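# Lift top cup from nested stack onto table

## Task

Remove the uppermost cup from the nested stack and place it standing upright directly on the table surface, while the remaining cups stay nested together and upright.

## Robot and tools

Robot: two arms, left_arm and right_arm. right_arm has a right hand, left_arm a mirrored left hand. Each hand has six motors: thumb_turn, thumb_bend, index, middle, ring, little.

Frames. The scene frame has its origin at table-top height midway between the nominal bases, +z up, +x out over the table, and left_arm on the +y side (not image sides). Calibrated bases: left_arm (+0.056, +0.379, 0) m, right_arm (-0.041, -0.333, 0) m, both turned very slightly about z. Hand poses, velocities and targets in results are in each arm's own base frame. The hand point sits 0.05 m in front of the palm, in line with the index finger, 0.15 m out from the wrist flange. Its +z runs along the straight fingers and +y out of the palm. +x goes across the palm away from the thumb on the right hand and toward the thumb on the left. Straight fingers extend 0.06-0.07 m beyond the point and lie 0.06 m behind it along -y. A bracket on the little-finger side can hit things. With the palm down the wrist may hang up to 0.11 m below the point and reach the table first.

Row layout (execute_actions and move). One row holds 28 numbers in [-1, 1] covering both arms even if only one moves. Order:
- left dx, dy, dz, rx, ry, rz
- left thumb_turn, thumb_bend, index, middle, ring, little, force_limit, speed
- the same 14 numbers for the right arm.
The pose numbers are offsets, not poses. They count from that arm's Hand target at the start of the call, along its own base axes, and it turns about that target position. Scale: 1.0 = 0.6 m or 180 degrees. rx, ry, rz together form one rotation vector. Every row is measured from that same start, not from the row before, so sending an offset again moves the arm further. Send all six pose numbers as 0 to leave an arm alone.
Finger numbers are absolute targets: -1 open or straight, +1 closed. For thumb_turn, +1 puts the thumb in front of the palm, facing the fingers. force_limit runs linearly from about 0 N at -1 to 10 N at +1 (15 N for the thumb motors). speed runs from near zero at -1 to full at +0.48 and stays full up to +1. There is no 'no change' value: repeat the hand's last eight sent numbers to keep a grip. If nothing has been sent to a hand yet, use its hand_measured, hand_force_limit and hand_speed.

execute_actions(actions, cameras): actions is a list of up to 15-row tables. Each row is one 1/30 s step, and a short table holds its last row until step 15. With an empty list you get camera images; cameras picks which ones (['all'], [], or names).

move(target, speed, blend, stop_force, zero, blocking, cameras): moves each hand point in a straight line to target. target is one 28-number row or a list of up to 15 rows, all offsets from the same starting Hand targets. speed is in m/s (0.002-3.6, default 0.25), and turns are limited to twice that in rad/s. blend is a corner radius in m; 0 means stop at each target. stop_force (3-120 N, both arms) ends an arm's path when its wrist sensor feels that much push against its motion. The arm then backs off slightly, and that spot becomes its Hand target. With stop_force, every target must carry the same hand numbers, and it is unreliable while the hand turns. zero (default true) re-zeroes the sensor first. blocking=false returns early and cannot be combined with stop_force. All paths share a 10 s cap. Paths do not avoid obstacles. The result adds a 'move:' line with the ending (done, off_target, moving, held, fault) and limits (paced = pose clipped, held = steps withheld).

wait(seconds): lets time pass with no new commands. stop(): brakes a running move. zoom_image(camera, region [x0,y0,x1,y1] pixels, at most 504x504): closer view of the newest image from cam_high, cam_low, cam_left_wrist or cam_right_wrist (each 896x504). show_instructions(): shows the reference images. zero_wrist_force(arm): re-zeroes that arm's force sensor. finished_scene(): ends the scene and cannot be undone.

Results. Each arm reports end_effector_position (m), quat_wxyz and velocities in its base frame, plus Hand target (the last commanded pose after clipping). The hand often rests a bit short of its Hand target; send the remaining distance as an offset. Wrist force and torque are given in the end-effector axes. hand_measured, hand_stopped_by (moving, target, force, stalled, fault) and hand_load_n follow motor order. hand_load_n near 0 after grasping means the grip is lost.

Gripping. With the thumb turned in front of the palm, the hand grips objects about 0.035-0.065 m thick. A thumb-to-index pinch holds light items up to about 0.08 m. For a gentle grip, close at speed -0.94 or lower. To grip harder, raise force_limit and send a more-closed target. To loosen, send a target more open than hand_measured.

Cautions. The commanded orientation is clipped to within 32 degrees of the current one per step. Arms are stiff: a target past a firm contact can cause a fault stop (150 N force or joint torque limits; wrist 1-3 limit 26 N m). A fault stop freezes the arm for 10 s. Keep the arms apart; a clearance check may block moves, and a collision between arms can fail the scene. Paths passing near an arm's base axis are refused or can swing the elbow. Do not drop the cup even a few millimetres. Open the hand only once the cup rests on the table. Avoid slams and hard pushes, and don't knock over the rest of the stack. Nothing may fall off the table. Long stretched holds heat the motors and can trigger an over-temperature stop. Loose objects may be nudged by outside pushes now and then.

Each tool is called after "Call:" as name(argument=value, ...) on one line, values as JSON.

Reference images:

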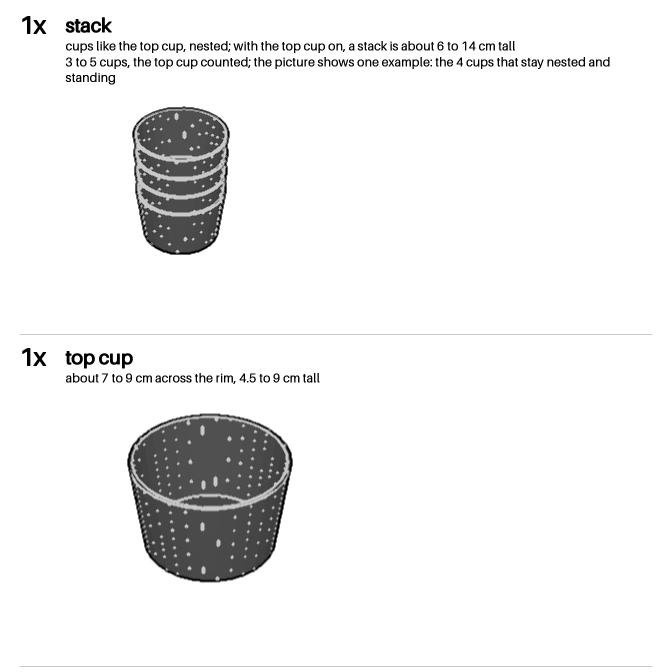

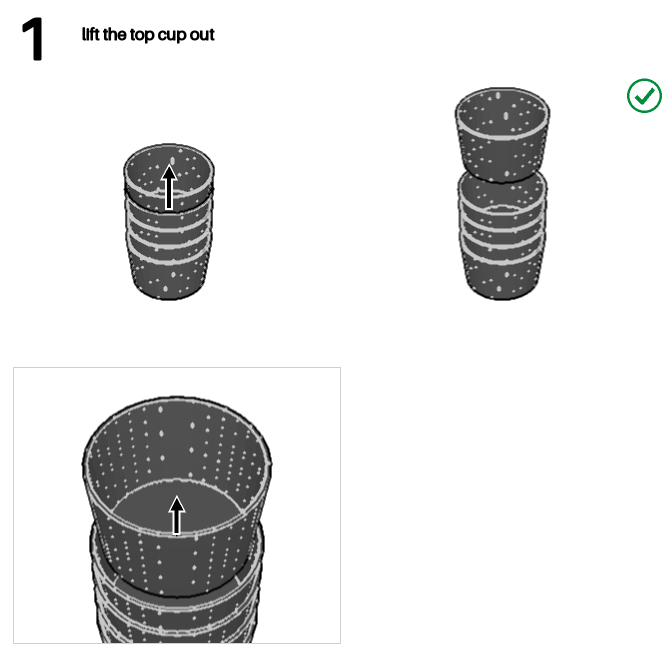

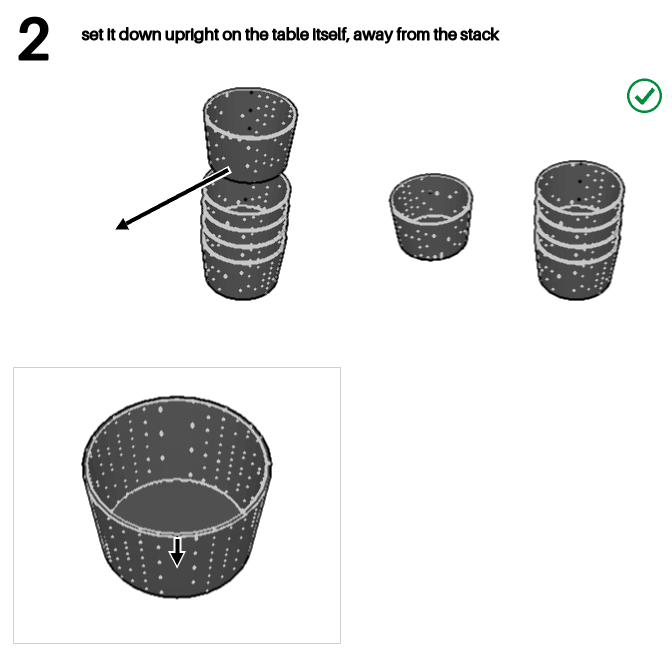

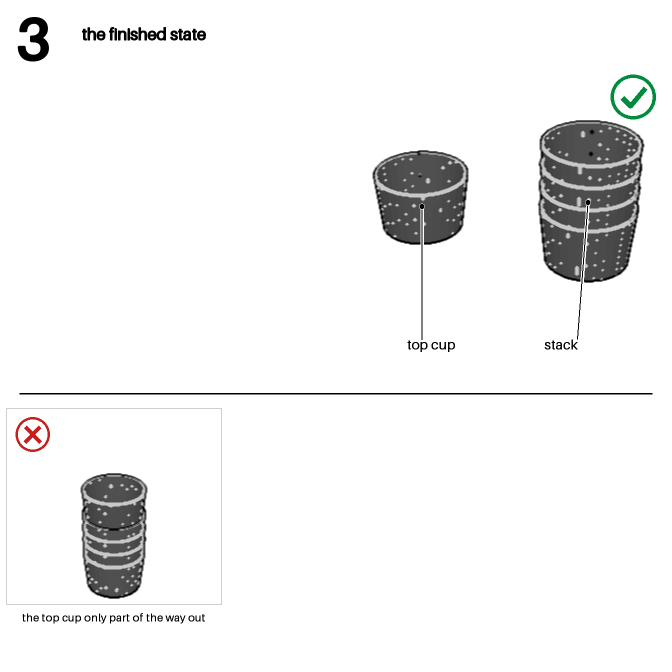

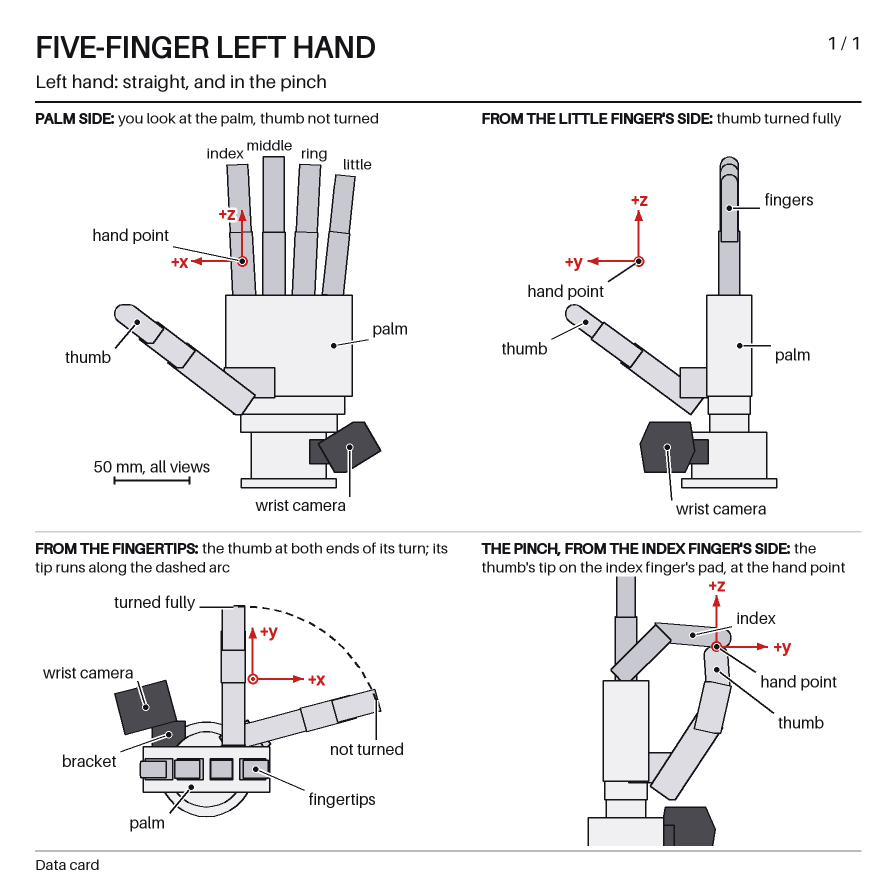

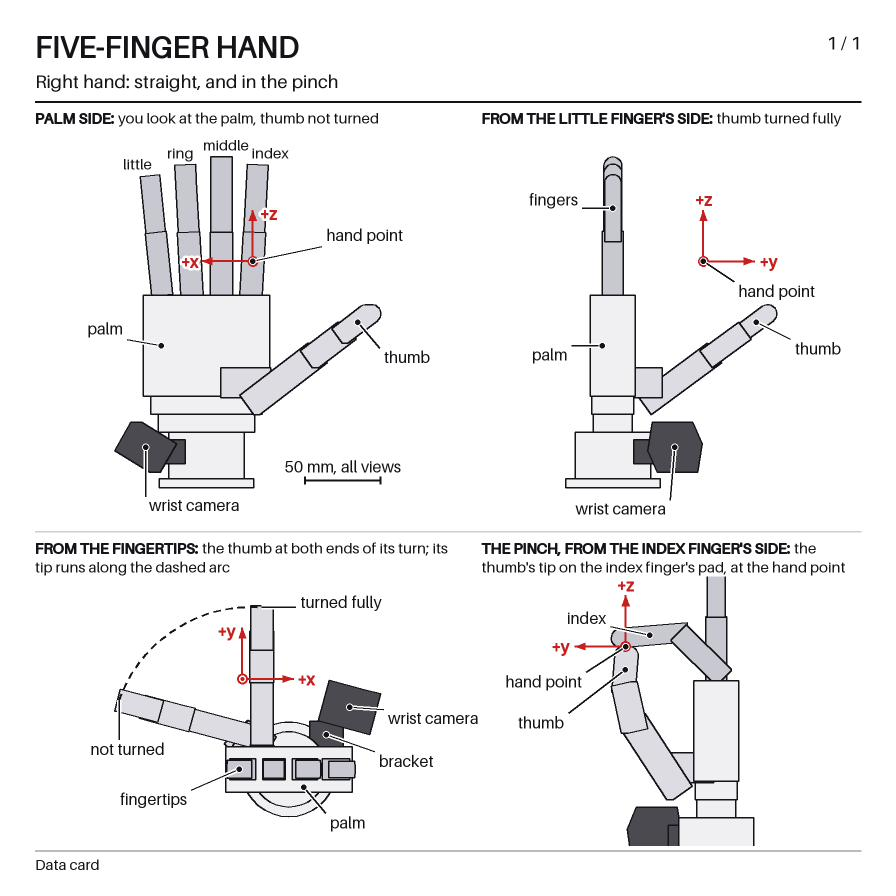

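## Session

Call:
execute_actions(actions=[])

Scene clock: 0.00 s.
left_arm: end_effector_position=(+0.5206, -0.0591, +0.3841) hand_measured=(-1.000, -1.000, -1.000, -1.000, -1.000, -1.000) hand_load_n=(+0.0, -0.5, +0.0, +0.0, +0.0, +0.0) hand_stopped_by=(target, target, target, target, target, target) hand_force_limit=0.00 hand_speed=-0.80 end_effector_quat_wxyz=(+0.096, +0.912, +0.342, +0.206) | right_arm: end_effector_position=(+0.6159, -0.7023, +0.2671) hand_measured=(-1.000, -1.000, -1.000, -1.000, -1.000, -1.000) hand_load_n=(+0.0, +0.0, -0.5, +0.0, +0.0, +0.0) hand_stopped_by=(target, target, target, target, target, target) hand_force_limit=0.00 hand_speed=-0.80 end_effector_quat_wxyz=(+0.390, +0.774, +0.477, +0.146)
Joint positions: left_arm=[3.452 -1.64 -1.413 1.91 -1.403 1.127] | right_arm=[-1.078 -0.466 0.208 1.014 1.259 -0.477]
Joint velocities: within noise
Joint torques (N m): no reading
Wrist force (N): no reading
Wrist torque (N m): no reading
Wrist force, peak (N): no reading
Hand target: left_arm +0.5206, -0.0591, +0.3841; +0.096, +0.912, +0.342, +0.206 | right_arm +0.6159, -0.7023, +0.2671; +0.390, +0.774, +0.477, +0.146

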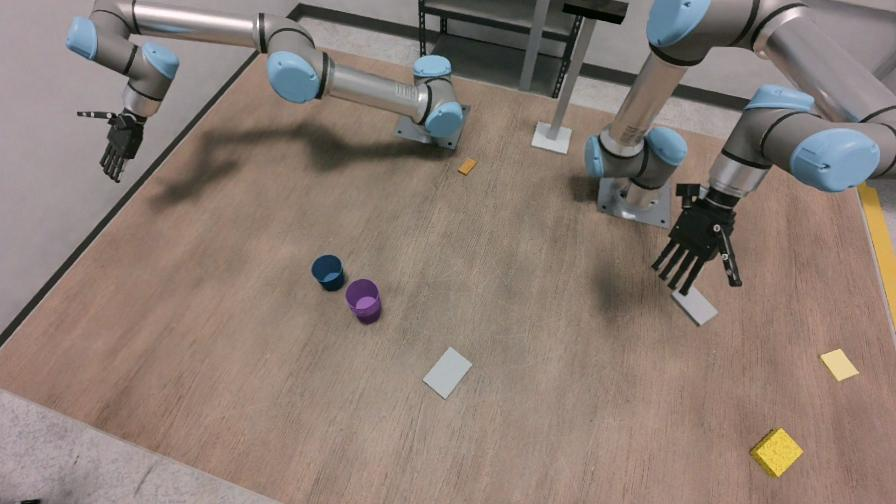

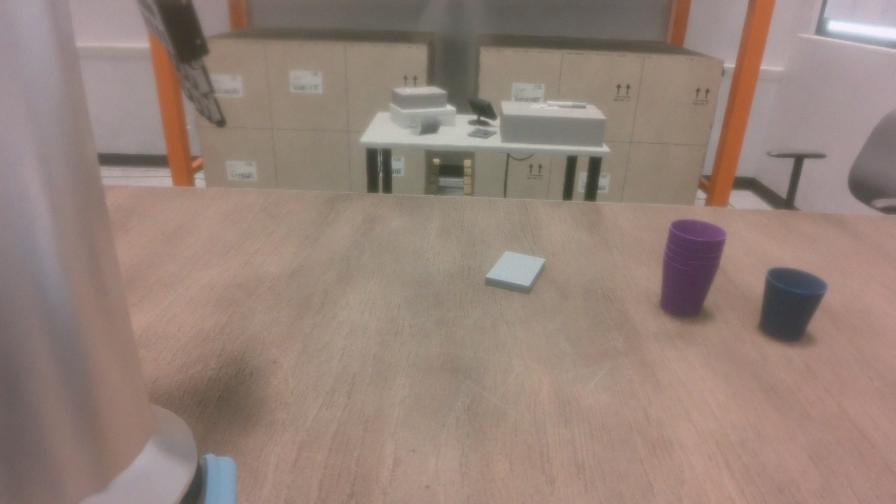

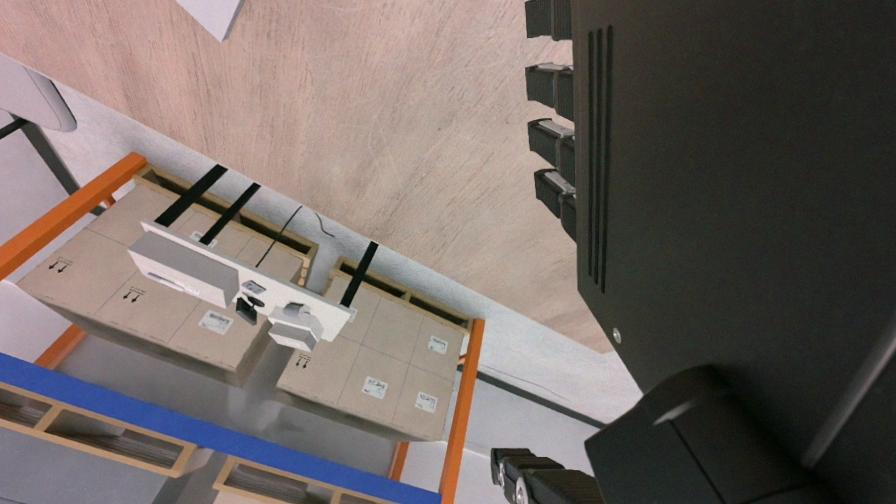

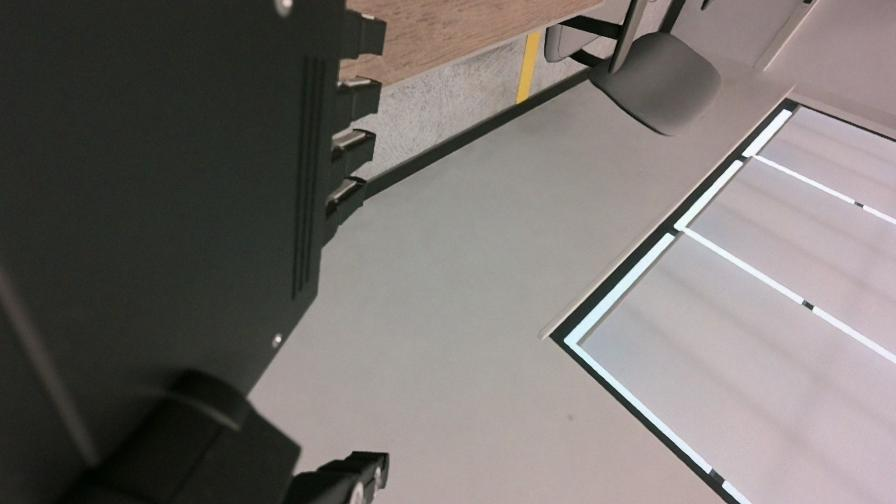

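Call:
zoom_image(camera="cam_low", region=[600, 180, 880, 360])

Call:
zoom_image(camera="cam_high", region=[280, 230, 440, 350])

Call:
zoom_image(camera="cam_high", region=[0, 0, 500, 250])

Scaled by 1.800 from the camera's image (finer frame: 1280x720).

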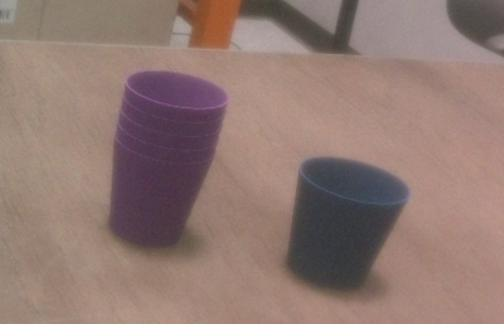

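Scaled by 3.150 from the camera's image (finer frame: 1280x720).

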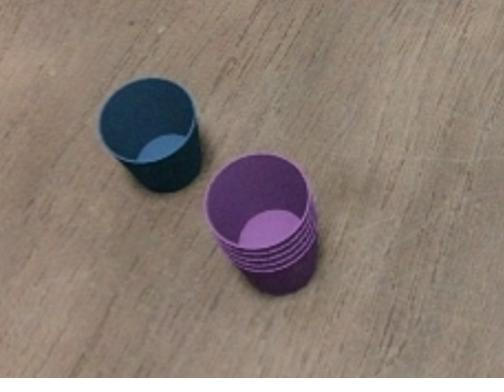

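Scaled by 1.008 from the camera's image (finer frame: 1280x720).

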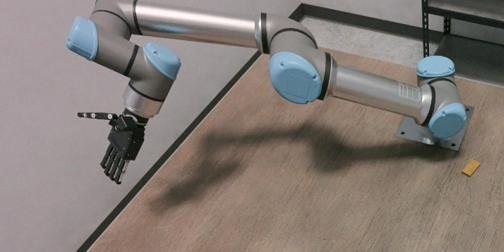

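Call:
move(target=[0,0,0,0,0,0,-1,-1,-1,-1,-1,-1,0,-0.8, 0.09,0.61,0.13,0.34,-0.1155,-0.295,1,-1,-0.9,-0.9,-1,-1,0,0], speed=0.4, cameras=["all"])

Scene clock: 10.97 s.
left_arm: end_effector_position=(+0.5206, -0.0591, +0.3841) hand_measured=(-1.000, -1.000, -1.000, -1.000, -1.000, -1.000) hand_load_n=(+0.0, +0.0, +0.0, +0.0, +0.0, +0.0) hand_stopped_by=(target, target, target, target, target, target) hand_force_limit=0.00 hand_speed=-0.80 end_effector_quat_wxyz=(+0.096, +0.912, +0.342, +0.206) | right_arm: end_effector_position=(+0.6692, -0.3360, +0.3446) hand_measured=(+1.000, -1.000, -0.900, -0.900, -1.000, -1.000) hand_load_n=(+0.0, +0.0, +0.0, +0.0, +0.0, +0.0) hand_stopped_by=(target, target, target, target, target, target) hand_force_limit=0.00 hand_speed=0.00 end_effector_quat_wxyz=(+0.057, +0.942, -0.106, +0.313)
Joint positions: left_arm=[3.452 -1.64 -1.413 1.91 -1.403 1.127] | right_arm=[-0.621 -0.609 0.035 1.524 1.375 1.236]
Joint torques (N m): left_arm=[0.42 24.9 18.21 -1.79 0.09 0.21] | right_arm=[-1.88 -47.13 -20.45 2.47 2.1 1.09]
Wrist force (N): left_arm=[0.1 0.1 -0.4] | right_arm=[-0.1 1.7 -0.5]
Wrist torque (N m): left_arm=[0.03 -0.03 0.01] | right_arm=[0.35 0.03 -0.08]
Wrist force, peak (N): left_arm=[0.1 0.1 -0.6] | right_arm=[-0.4 2.0 -0.4]
Hand target: left_arm +0.5206, -0.0591, +0.3841; +0.096, +0.912, +0.342, +0.206 | right_arm +0.6699, -0.3363, +0.3451; +0.054, +0.945, -0.108, +0.304
Off the commanded pose: left_arm 0.000 m, 0 deg | right_arm 0.001 m, 1 deg.
elbow stopped short (right arm): the move would have taken joint 3 (elbow) straighter than the controller allows.
move: done

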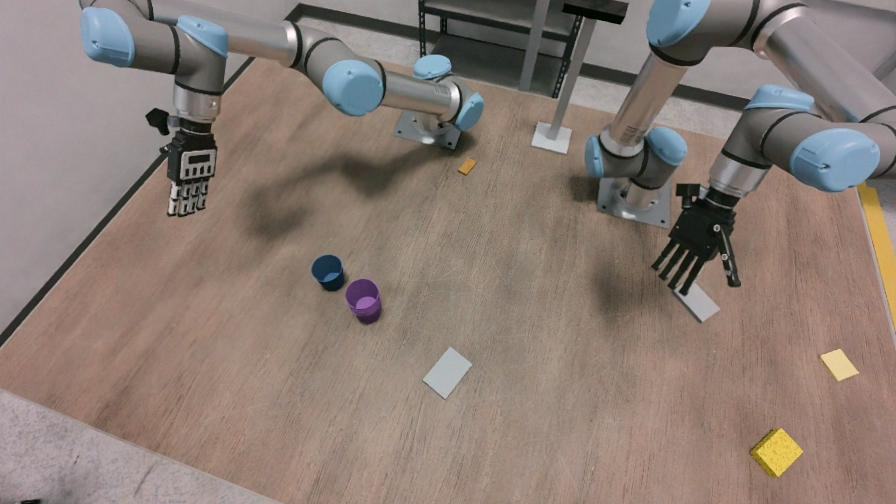

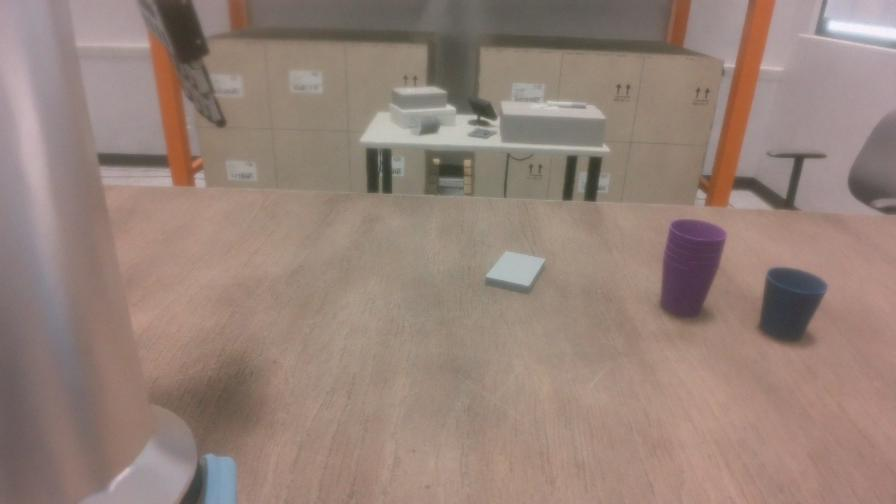

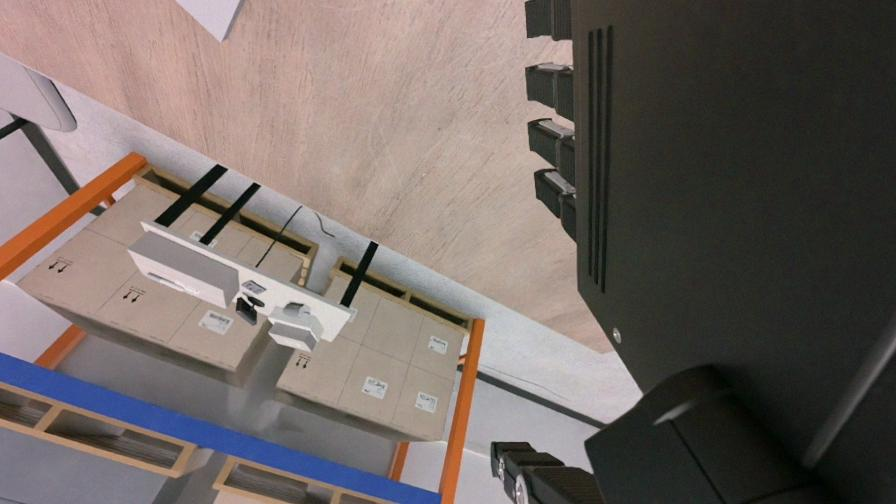

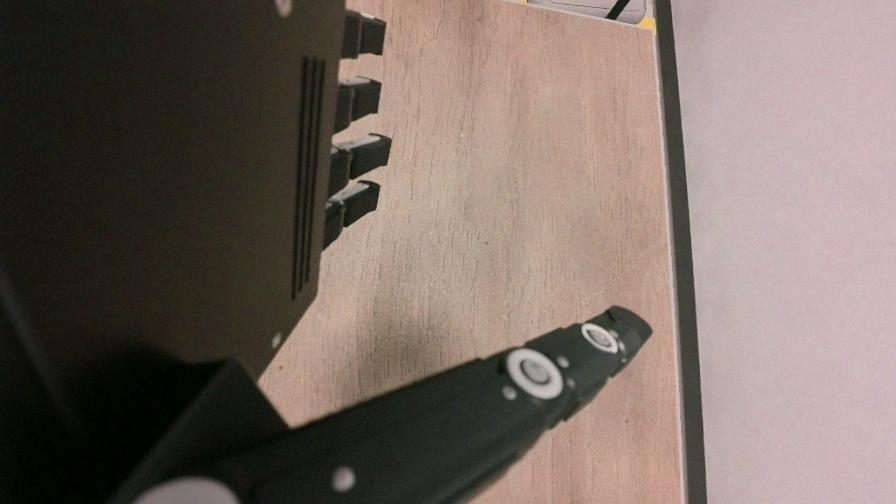

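Call:
move(target=[0,0,0,0,0,0,-1,-1,-1,-1,-1,-1,0,-0.8, 0.097,0.61,0.025,0.339,-0.1155,-0.295,1,-1,-0.9,-0.9,-1,-1,0,0], speed=0.4, cameras=["all"])

Scene clock: 13.60 s.
left_arm: end_effector_position=(+0.5206, -0.0591, +0.3841) hand_measured=(-1.000, -1.000, -1.000, -1.000, -1.000, -1.000) hand_load_n=(+0.0, +0.0, +0.0, +0.5, +0.0, +0.0) hand_stopped_by=(target, target, target, target, target, target) hand_force_limit=0.00 hand_speed=-0.80 end_effector_quat_wxyz=(+0.096, +0.912, +0.342, +0.206) | right_arm: end_effector_position=(+0.7281, +0.0297, +0.3601) hand_measured=(+1.000, -1.000, -0.900, -0.900, -1.000, -1.000) hand_load_n=(+0.0, +0.0, +0.0, +0.0, +0.0, +0.0) hand_stopped_by=(target, target, target, target, target, target) hand_force_limit=0.00 hand_speed=0.00 end_effector_quat_wxyz=(-0.308, +0.635, -0.638, +0.308)
Joint positions: left_arm=[3.452 -1.64 -1.413 1.91 -1.403 1.127] | right_arm=[-0.238 -0.953 0.612 1.023 1.386 2.995]
Joint torques (N m): left_arm=[-1.45 24.11 18.34 -1.62 0.02 0.19] | right_arm=[-0.93 -40.85 -16.82 1.13 -2.48 1.06]
Wrist force (N): left_arm=[0.1 0.0 0.1] | right_arm=[1.1 3.5 -0.5]
Wrist torque (N m): left_arm=[0.00 -0.01 0.01] | right_arm=[0.61 -0.15 -0.09]
Wrist force, peak (N): left_arm=[-0.2 0.3 0.4] | right_arm=[1.0 3.6 -0.5]
Hand target: left_arm +0.5206, -0.0591, +0.3841; +0.096, +0.912, +0.342, +0.206 | right_arm +0.7281, +0.0297, +0.3601; -0.308, +0.635, -0.638, +0.308
Off the commanded pose: left_arm 0.000 m, 0 deg | right_arm 0.000 m, 0 deg.
elbow stopped short (right arm): the move would have taken joint 3 (elbow) straighter than the controller allows.
move: done

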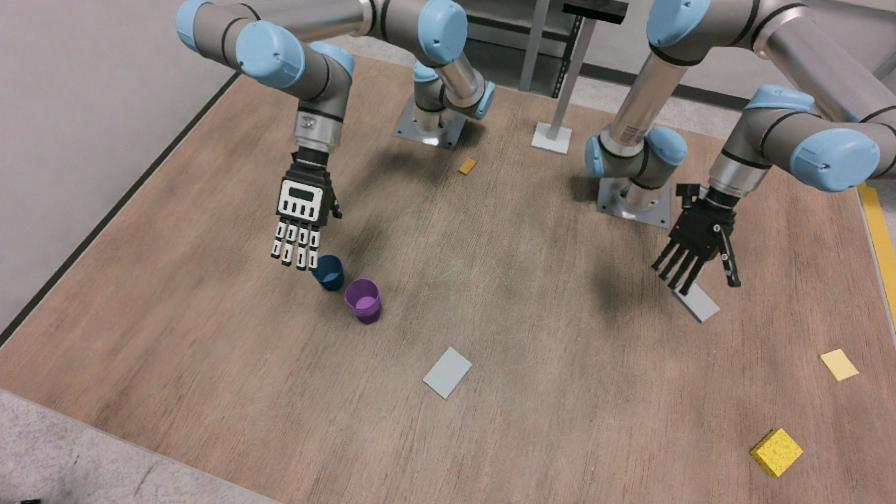

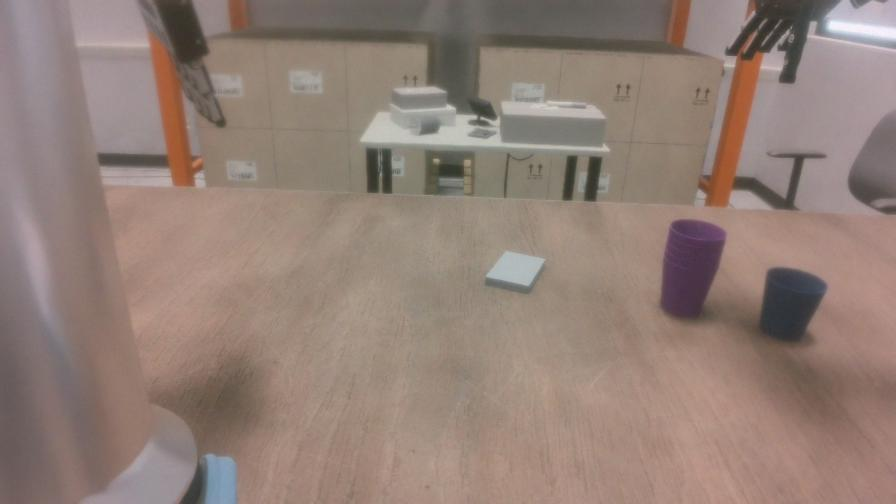

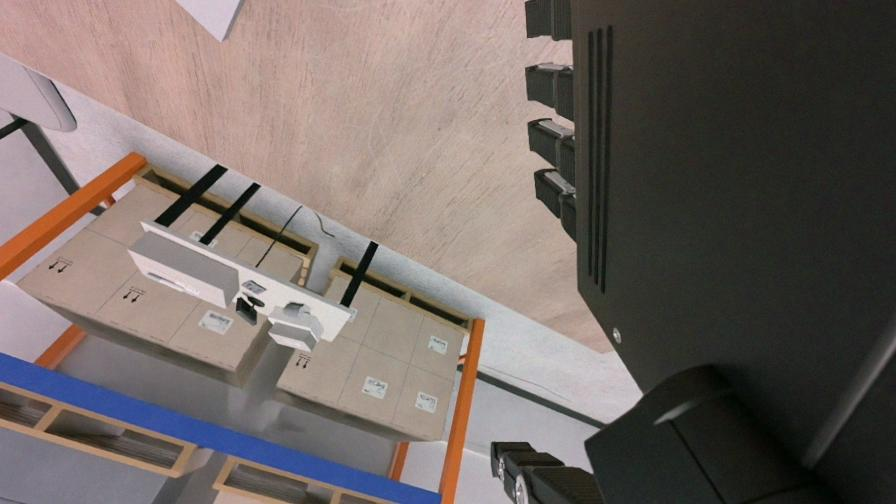

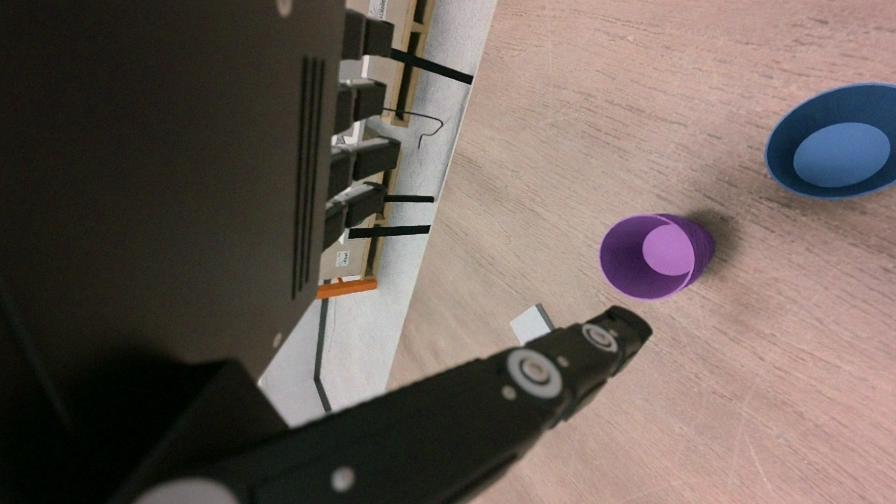

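Call:
move(target=[0,0,0,0,0,0,-1,-1,-1,-1,-1,-1,0,-0.8, 0,0.1,-0.1333,0,0,0,1,-1,-0.75,-0.75,-1,-1,0,0], speed=0.25, cameras=["all"])

Scene clock: 17.10 s.
left_arm: end_effector_position=(+0.5206, -0.0591, +0.3841) hand_measured=(-1.000, -1.000, -1.000, -1.000, -1.000, -1.000) hand_load_n=(+0.0, +0.0, +0.0, +0.0, +0.0, +0.0) hand_stopped_by=(target, target, target, target, target, target) hand_force_limit=0.00 hand_speed=-0.80 end_effector_quat_wxyz=(+0.096, +0.912, +0.342, +0.206) | right_arm: end_effector_position=(+0.7281, +0.0897, +0.2803) hand_measured=(+1.000, -1.000, -0.750, -0.750, -1.000, -1.000) hand_load_n=(+0.0, +0.0, +0.0, +0.0, +0.0, +0.0) hand_stopped_by=(target, target, target, target, target, target) hand_force_limit=0.00 hand_speed=0.00 end_effector_quat_wxyz=(-0.308, +0.635, -0.638, +0.308)
Joint positions: left_arm=[3.452 -1.64 -1.413 1.91 -1.403 1.127] | right_arm=[-0.132 -1.004 0.903 0.773 1.469 3.063]
Joint torques (N m): left_arm=[-1.01 24.03 18.81 -1.51 -0.04 0.06] | right_arm=[0.68 -37.35 -13.67 -0.78 -2.02 -0.77]
Wrist force (N): left_arm=[0.1 0.4 0.2] | right_arm=[0.9 3.4 -0.3]
Wrist torque (N m): left_arm=[0.05 -0.01 0.00] | right_arm=[0.58 -0.12 -0.06]
Wrist force, peak (N): left_arm=[-0.2 0.3 -0.6] | right_arm=[-0.2 5.1 0.6]
Hand target: left_arm +0.5206, -0.0591, +0.3841; +0.096, +0.912, +0.342, +0.206 | right_arm +0.7281, +0.0897, +0.2801; -0.308, +0.635, -0.638, +0.308
Off the commanded pose: left_arm 0.000 m, 0 deg | right_arm 0.000 m, 0 deg.
move: done

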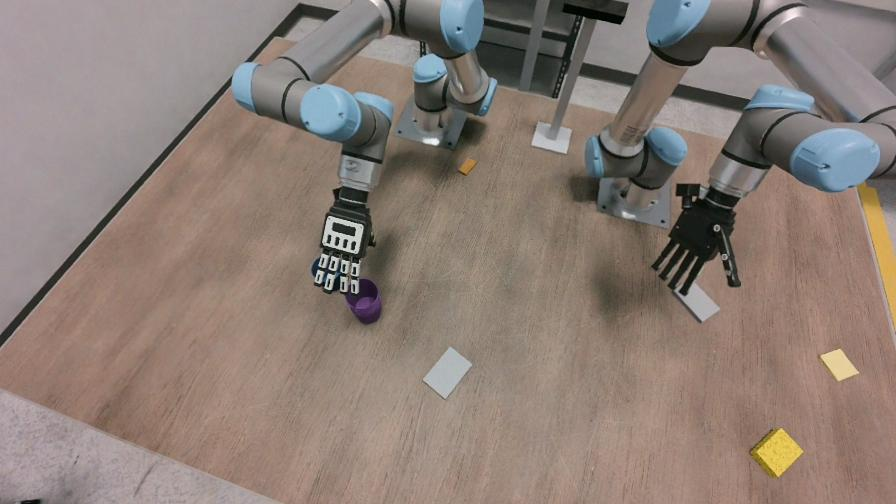

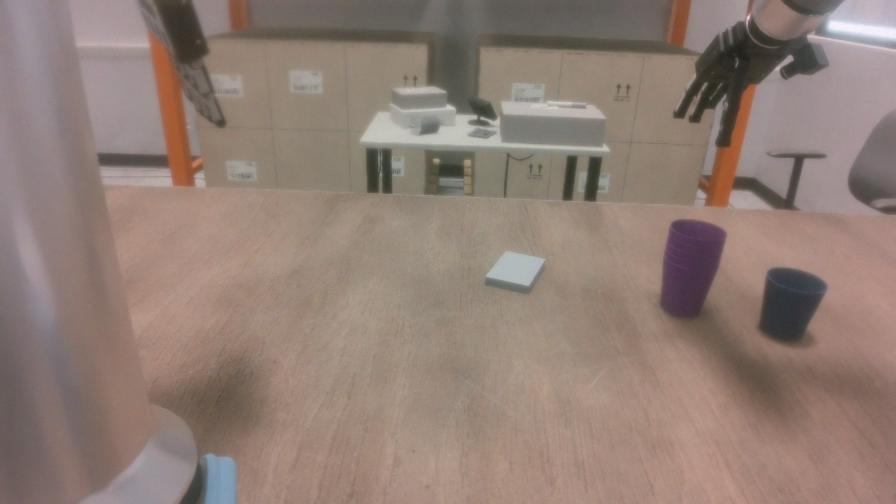

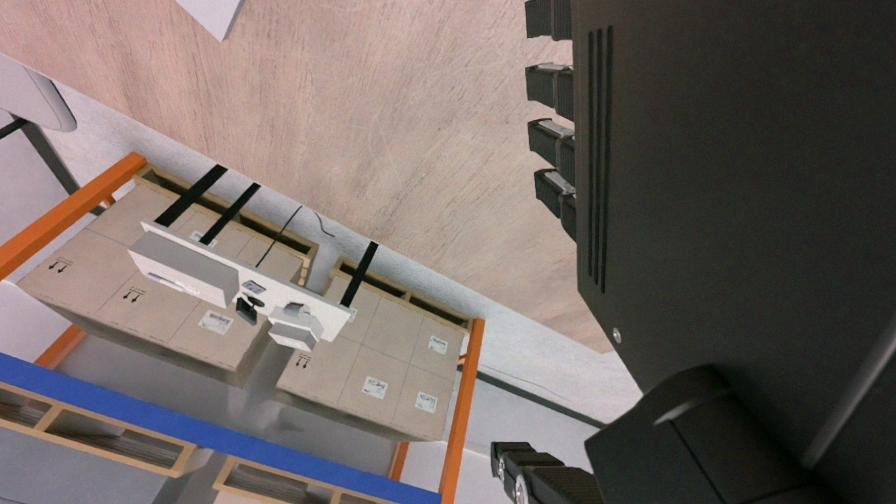

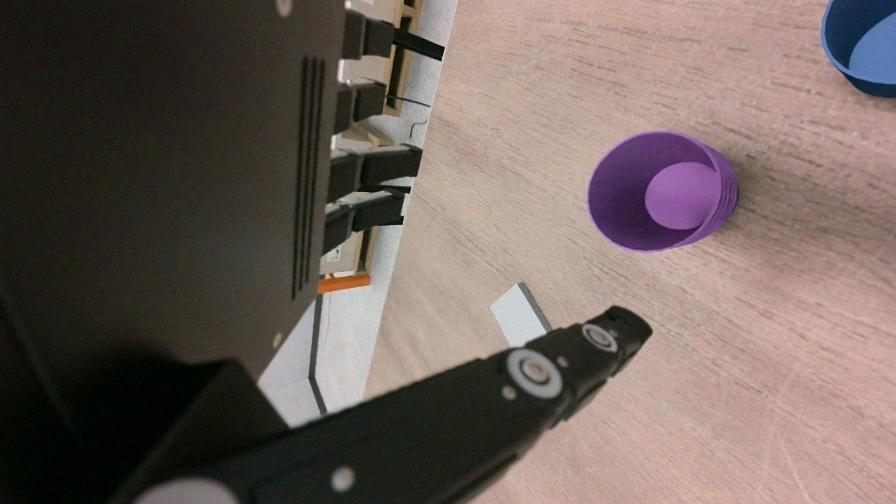

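Call:
move(target=[0,0,0,0,0,0,-1,-1,-1,-1,-1,-1,0,-0.8, 0,-0.028,-0.158,0,0,0,1,-1,-0.6,-0.6,-1,-1,0,0], speed=0.2, cameras=["cam_high","cam_low","cam_right_wrist"])

Call:
zoom_image(camera="cam_low", region=[600, 100, 880, 360])

Call:
zoom_image(camera="cam_high", region=[280, 230, 440, 350])

Call:
zoom_image(camera="cam_right_wrist", region=[392, 50, 896, 450])

Scene clock: 19.23 s.
left_arm: end_effector_position=(+0.5206, -0.0591, +0.3841) hand_measured=(-1.000, -1.000, -1.000, -1.000, -1.000, -1.000) hand_load_n=(+0.0, +0.0, +0.0, +0.0, -0.5, +0.0) hand_stopped_by=(target, target, target, target, target, target) hand_force_limit=0.00 hand_speed=-0.80 end_effector_quat_wxyz=(+0.096, +0.912, +0.342, +0.206) | right_arm: end_effector_position=(+0.7281, +0.0729, +0.1853) hand_measured=(+1.000, -1.000, -0.600, -0.600, -1.000, -1.000) hand_load_n=(+0.0, +0.0, +0.0, +0.0, +0.0, +0.0) hand_stopped_by=(target, target, target, target, target, target) hand_force_limit=0.00 hand_speed=0.00 end_effector_quat_wxyz=(-0.308, +0.635, -0.638, +0.308)
Joint positions: left_arm=[3.452 -1.64 -1.413 1.91 -1.403 1.127] | right_arm=[-0.162 -1.002 1.144 0.534 1.446 3.044]
Joint torques (N m): left_arm=[-1.23 25.26 18.74 -1.57 0.02 0.38] | right_arm=[5.42 -51.81 -14.66 -0.47 2.41 1.17]
Wrist force (N): left_arm=[-0.1 -0.1 -0.2] | right_arm=[0.9 3.5 -0.4]
Wrist torque (N m): left_arm=[0.01 0.00 0.00] | right_arm=[0.58 -0.12 -0.08]
Wrist force, peak (N): left_arm=[-0.1 0.5 -0.3] | right_arm=[1.4 5.0 0.8]
Hand target: left_arm +0.5206, -0.0591, +0.3841; +0.096, +0.912, +0.342, +0.206 | right_arm +0.7281, +0.0729, +0.1853; -0.308, +0.635, -0.638, +0.308
Off the commanded pose: left_arm 0.000 m, 0 deg | right_arm 0.000 m, 0 deg.
move: done

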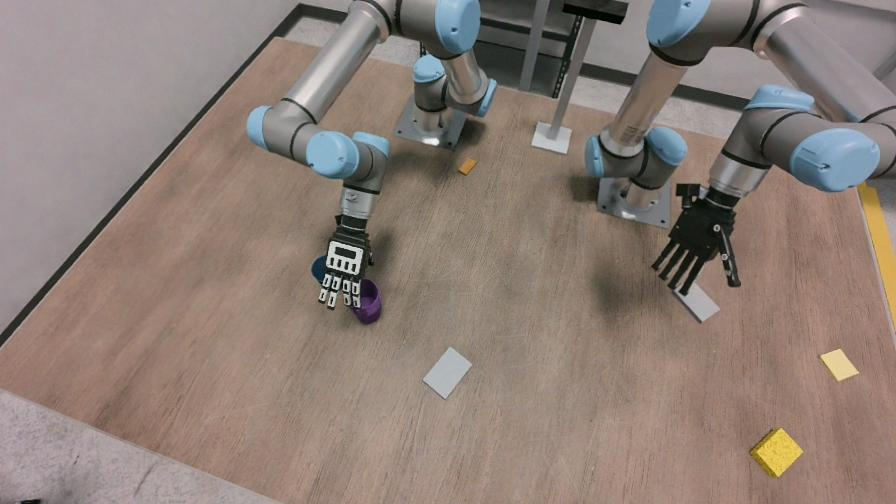

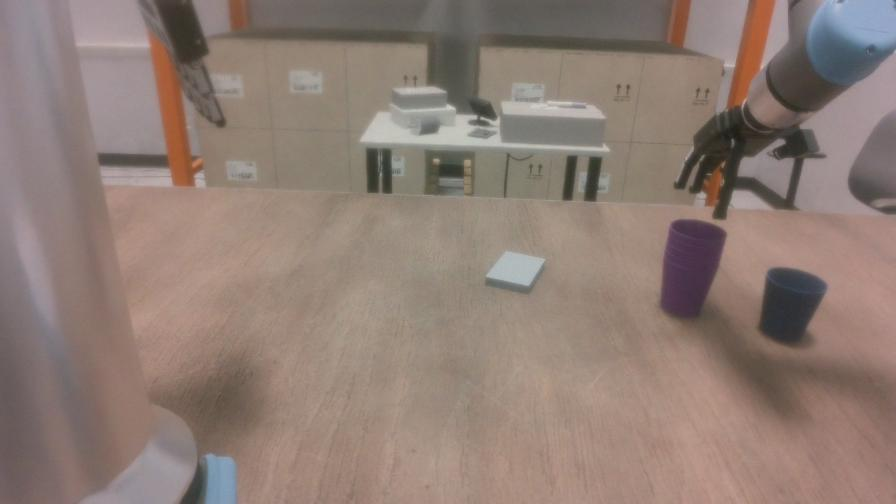

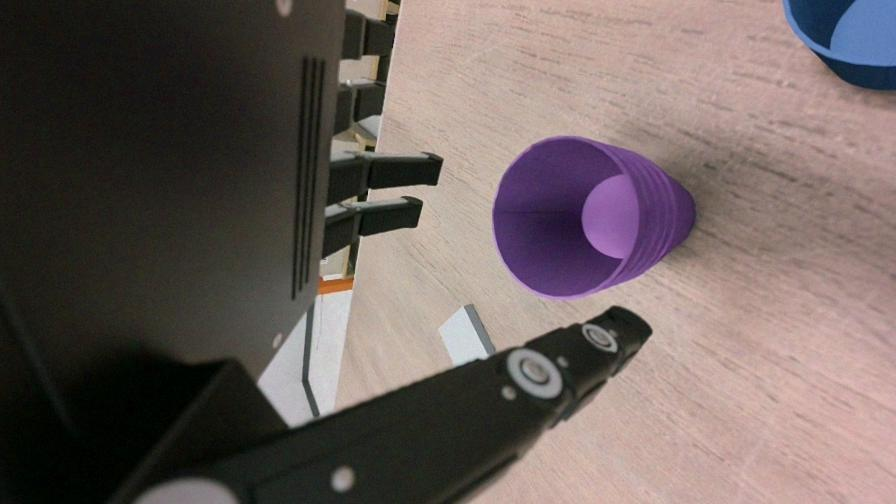

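Scaled by 1.800 from the camera's image (finer frame: 1280x720).

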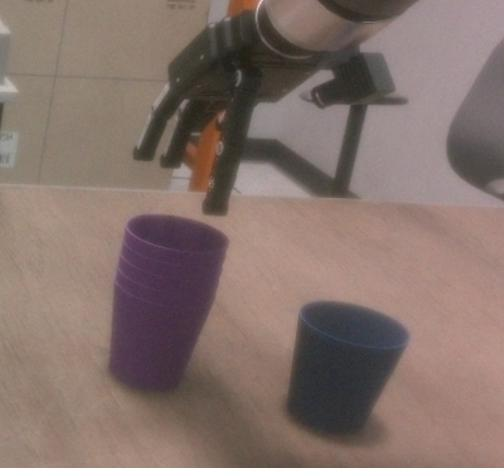

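Scaled by 3.150 from the camera's image (finer frame: 1280x720).

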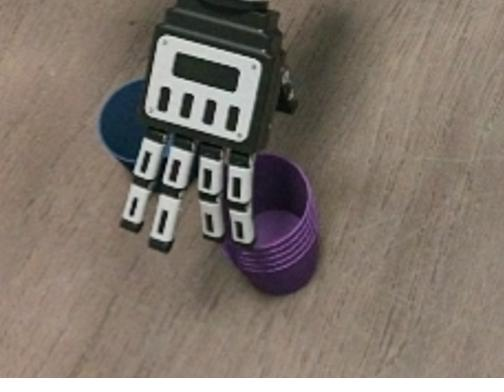

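Scaled by 1.000.

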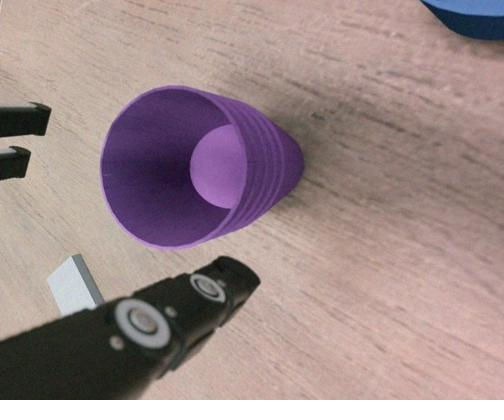

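Call:
move(target=[0,0,0,0,0,0,-1,-1,-1,-1,-1,-1,0,-0.8, 0.005,-0.005,-0.052,0,0,0,1,-1,-0.6,-0.6,-1,-1,0,0], speed=0.1, cameras=["cam_high","cam_low","cam_right_wrist"])

Call:
zoom_image(camera="cam_low", region=[640, 160, 780, 300])

Call:
zoom_image(camera="cam_high", region=[310, 250, 410, 340])

Call:
zoom_image(camera="cam_right_wrist", region=[392, 50, 896, 450])

Scene clock: 20.90 s.
left_arm: end_effector_position=(+0.5206, -0.0591, +0.3841) hand_measured=(-1.000, -1.000, -1.000, -1.000, -1.000, -1.000) hand_load_n=(+0.0, +0.0, +0.0, +0.0, +0.0, +0.0) hand_stopped_by=(target, target, target, target, target, target) hand_force_limit=0.00 hand_speed=-0.80 end_effector_quat_wxyz=(+0.096, +0.912, +0.342, +0.206) | right_arm: end_effector_position=(+0.7311, +0.0699, +0.1541) hand_measured=(+1.000, -1.000, -0.600, -0.600, -1.000, -1.000) hand_load_n=(+0.5, +0.0, +0.0, +0.0, +0.0, +0.0) hand_stopped_by=(target, target, target, target, target, target) hand_force_limit=0.00 hand_speed=0.00 end_effector_quat_wxyz=(-0.308, +0.635, -0.638, +0.308)
Joint positions: left_arm=[3.452 -1.64 -1.413 1.91 -1.403 1.127] | right_arm=[-0.166 -0.981 1.191 0.466 1.442 3.041]
Joint torques (N m): left_arm=[0.02 24.97 18.68 -1.52 0.04 0.27] | right_arm=[0.54 -52.75 -24.43 2.35 -0.98 0.2]
Wrist force (N): left_arm=[-0.1 0.2 -0.1] | right_arm=[1.3 3.7 -0.3]
Wrist torque (N m): left_arm=[0.04 0.02 -0.01] | right_arm=[0.62 -0.17 -0.02]
Wrist force, peak (N): left_arm=[-0.3 0.5 -0.3] | right_arm=[0.9 4.6 0.4]
Hand target: left_arm +0.5206, -0.0591, +0.3841; +0.096, +0.912, +0.342, +0.206 | right_arm +0.7311, +0.0699, +0.1541; -0.308, +0.635, -0.638, +0.308
Off the commanded pose: left_arm 0.000 m, 0 deg | right_arm 0.000 m, 0 deg.
move: done

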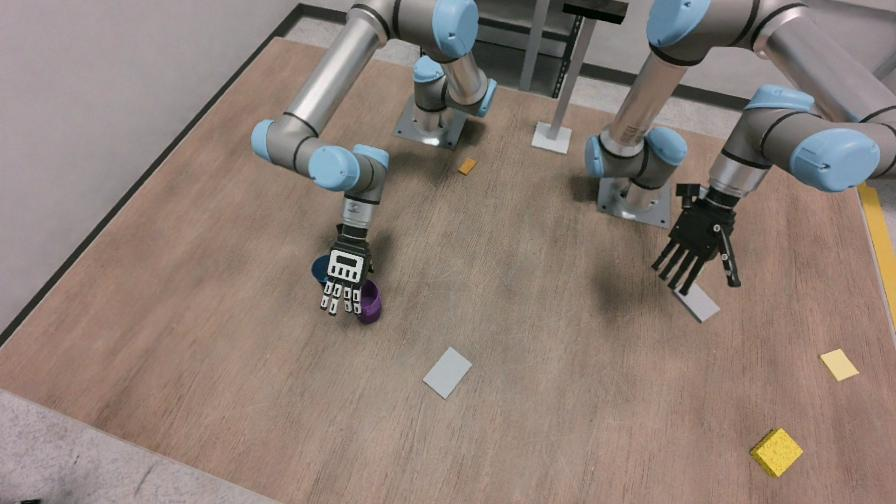

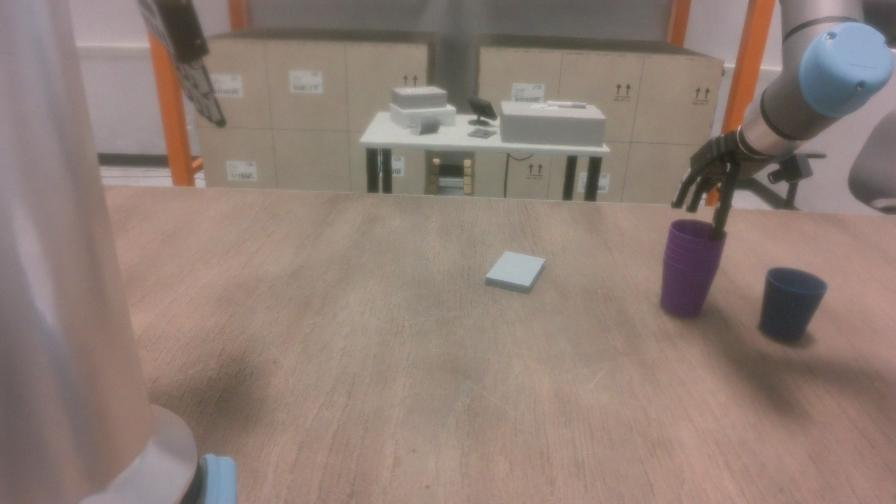

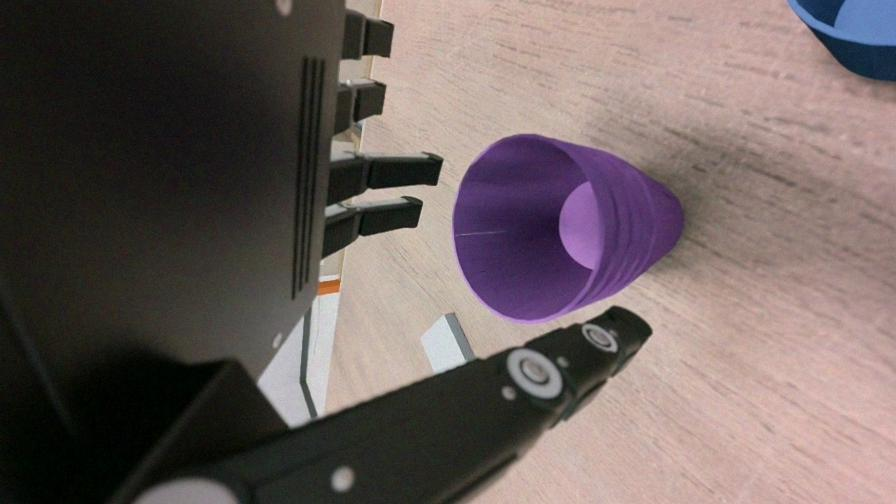

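Scaled by 3.600 from the camera's image (finer frame: 1280x720).

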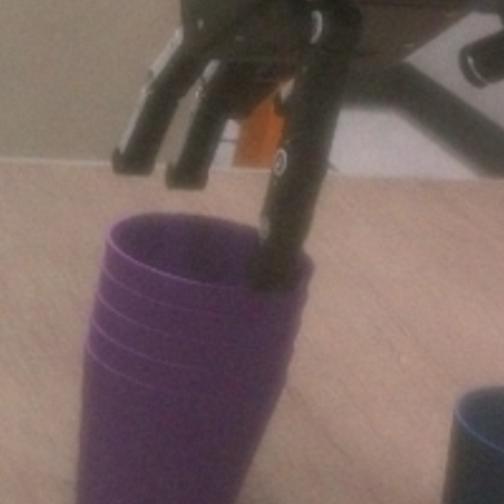

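Scaled by 5.040 from the camera's image (finer frame: 1280x720).

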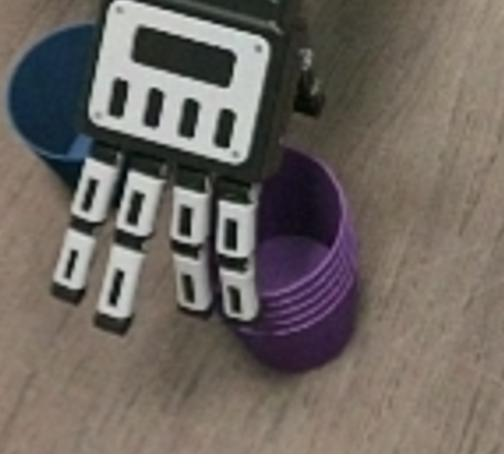

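Scaled by 1.000.

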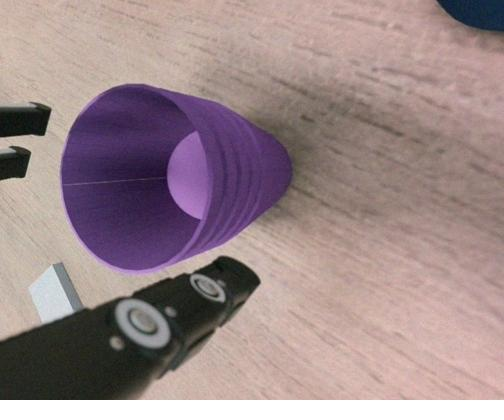

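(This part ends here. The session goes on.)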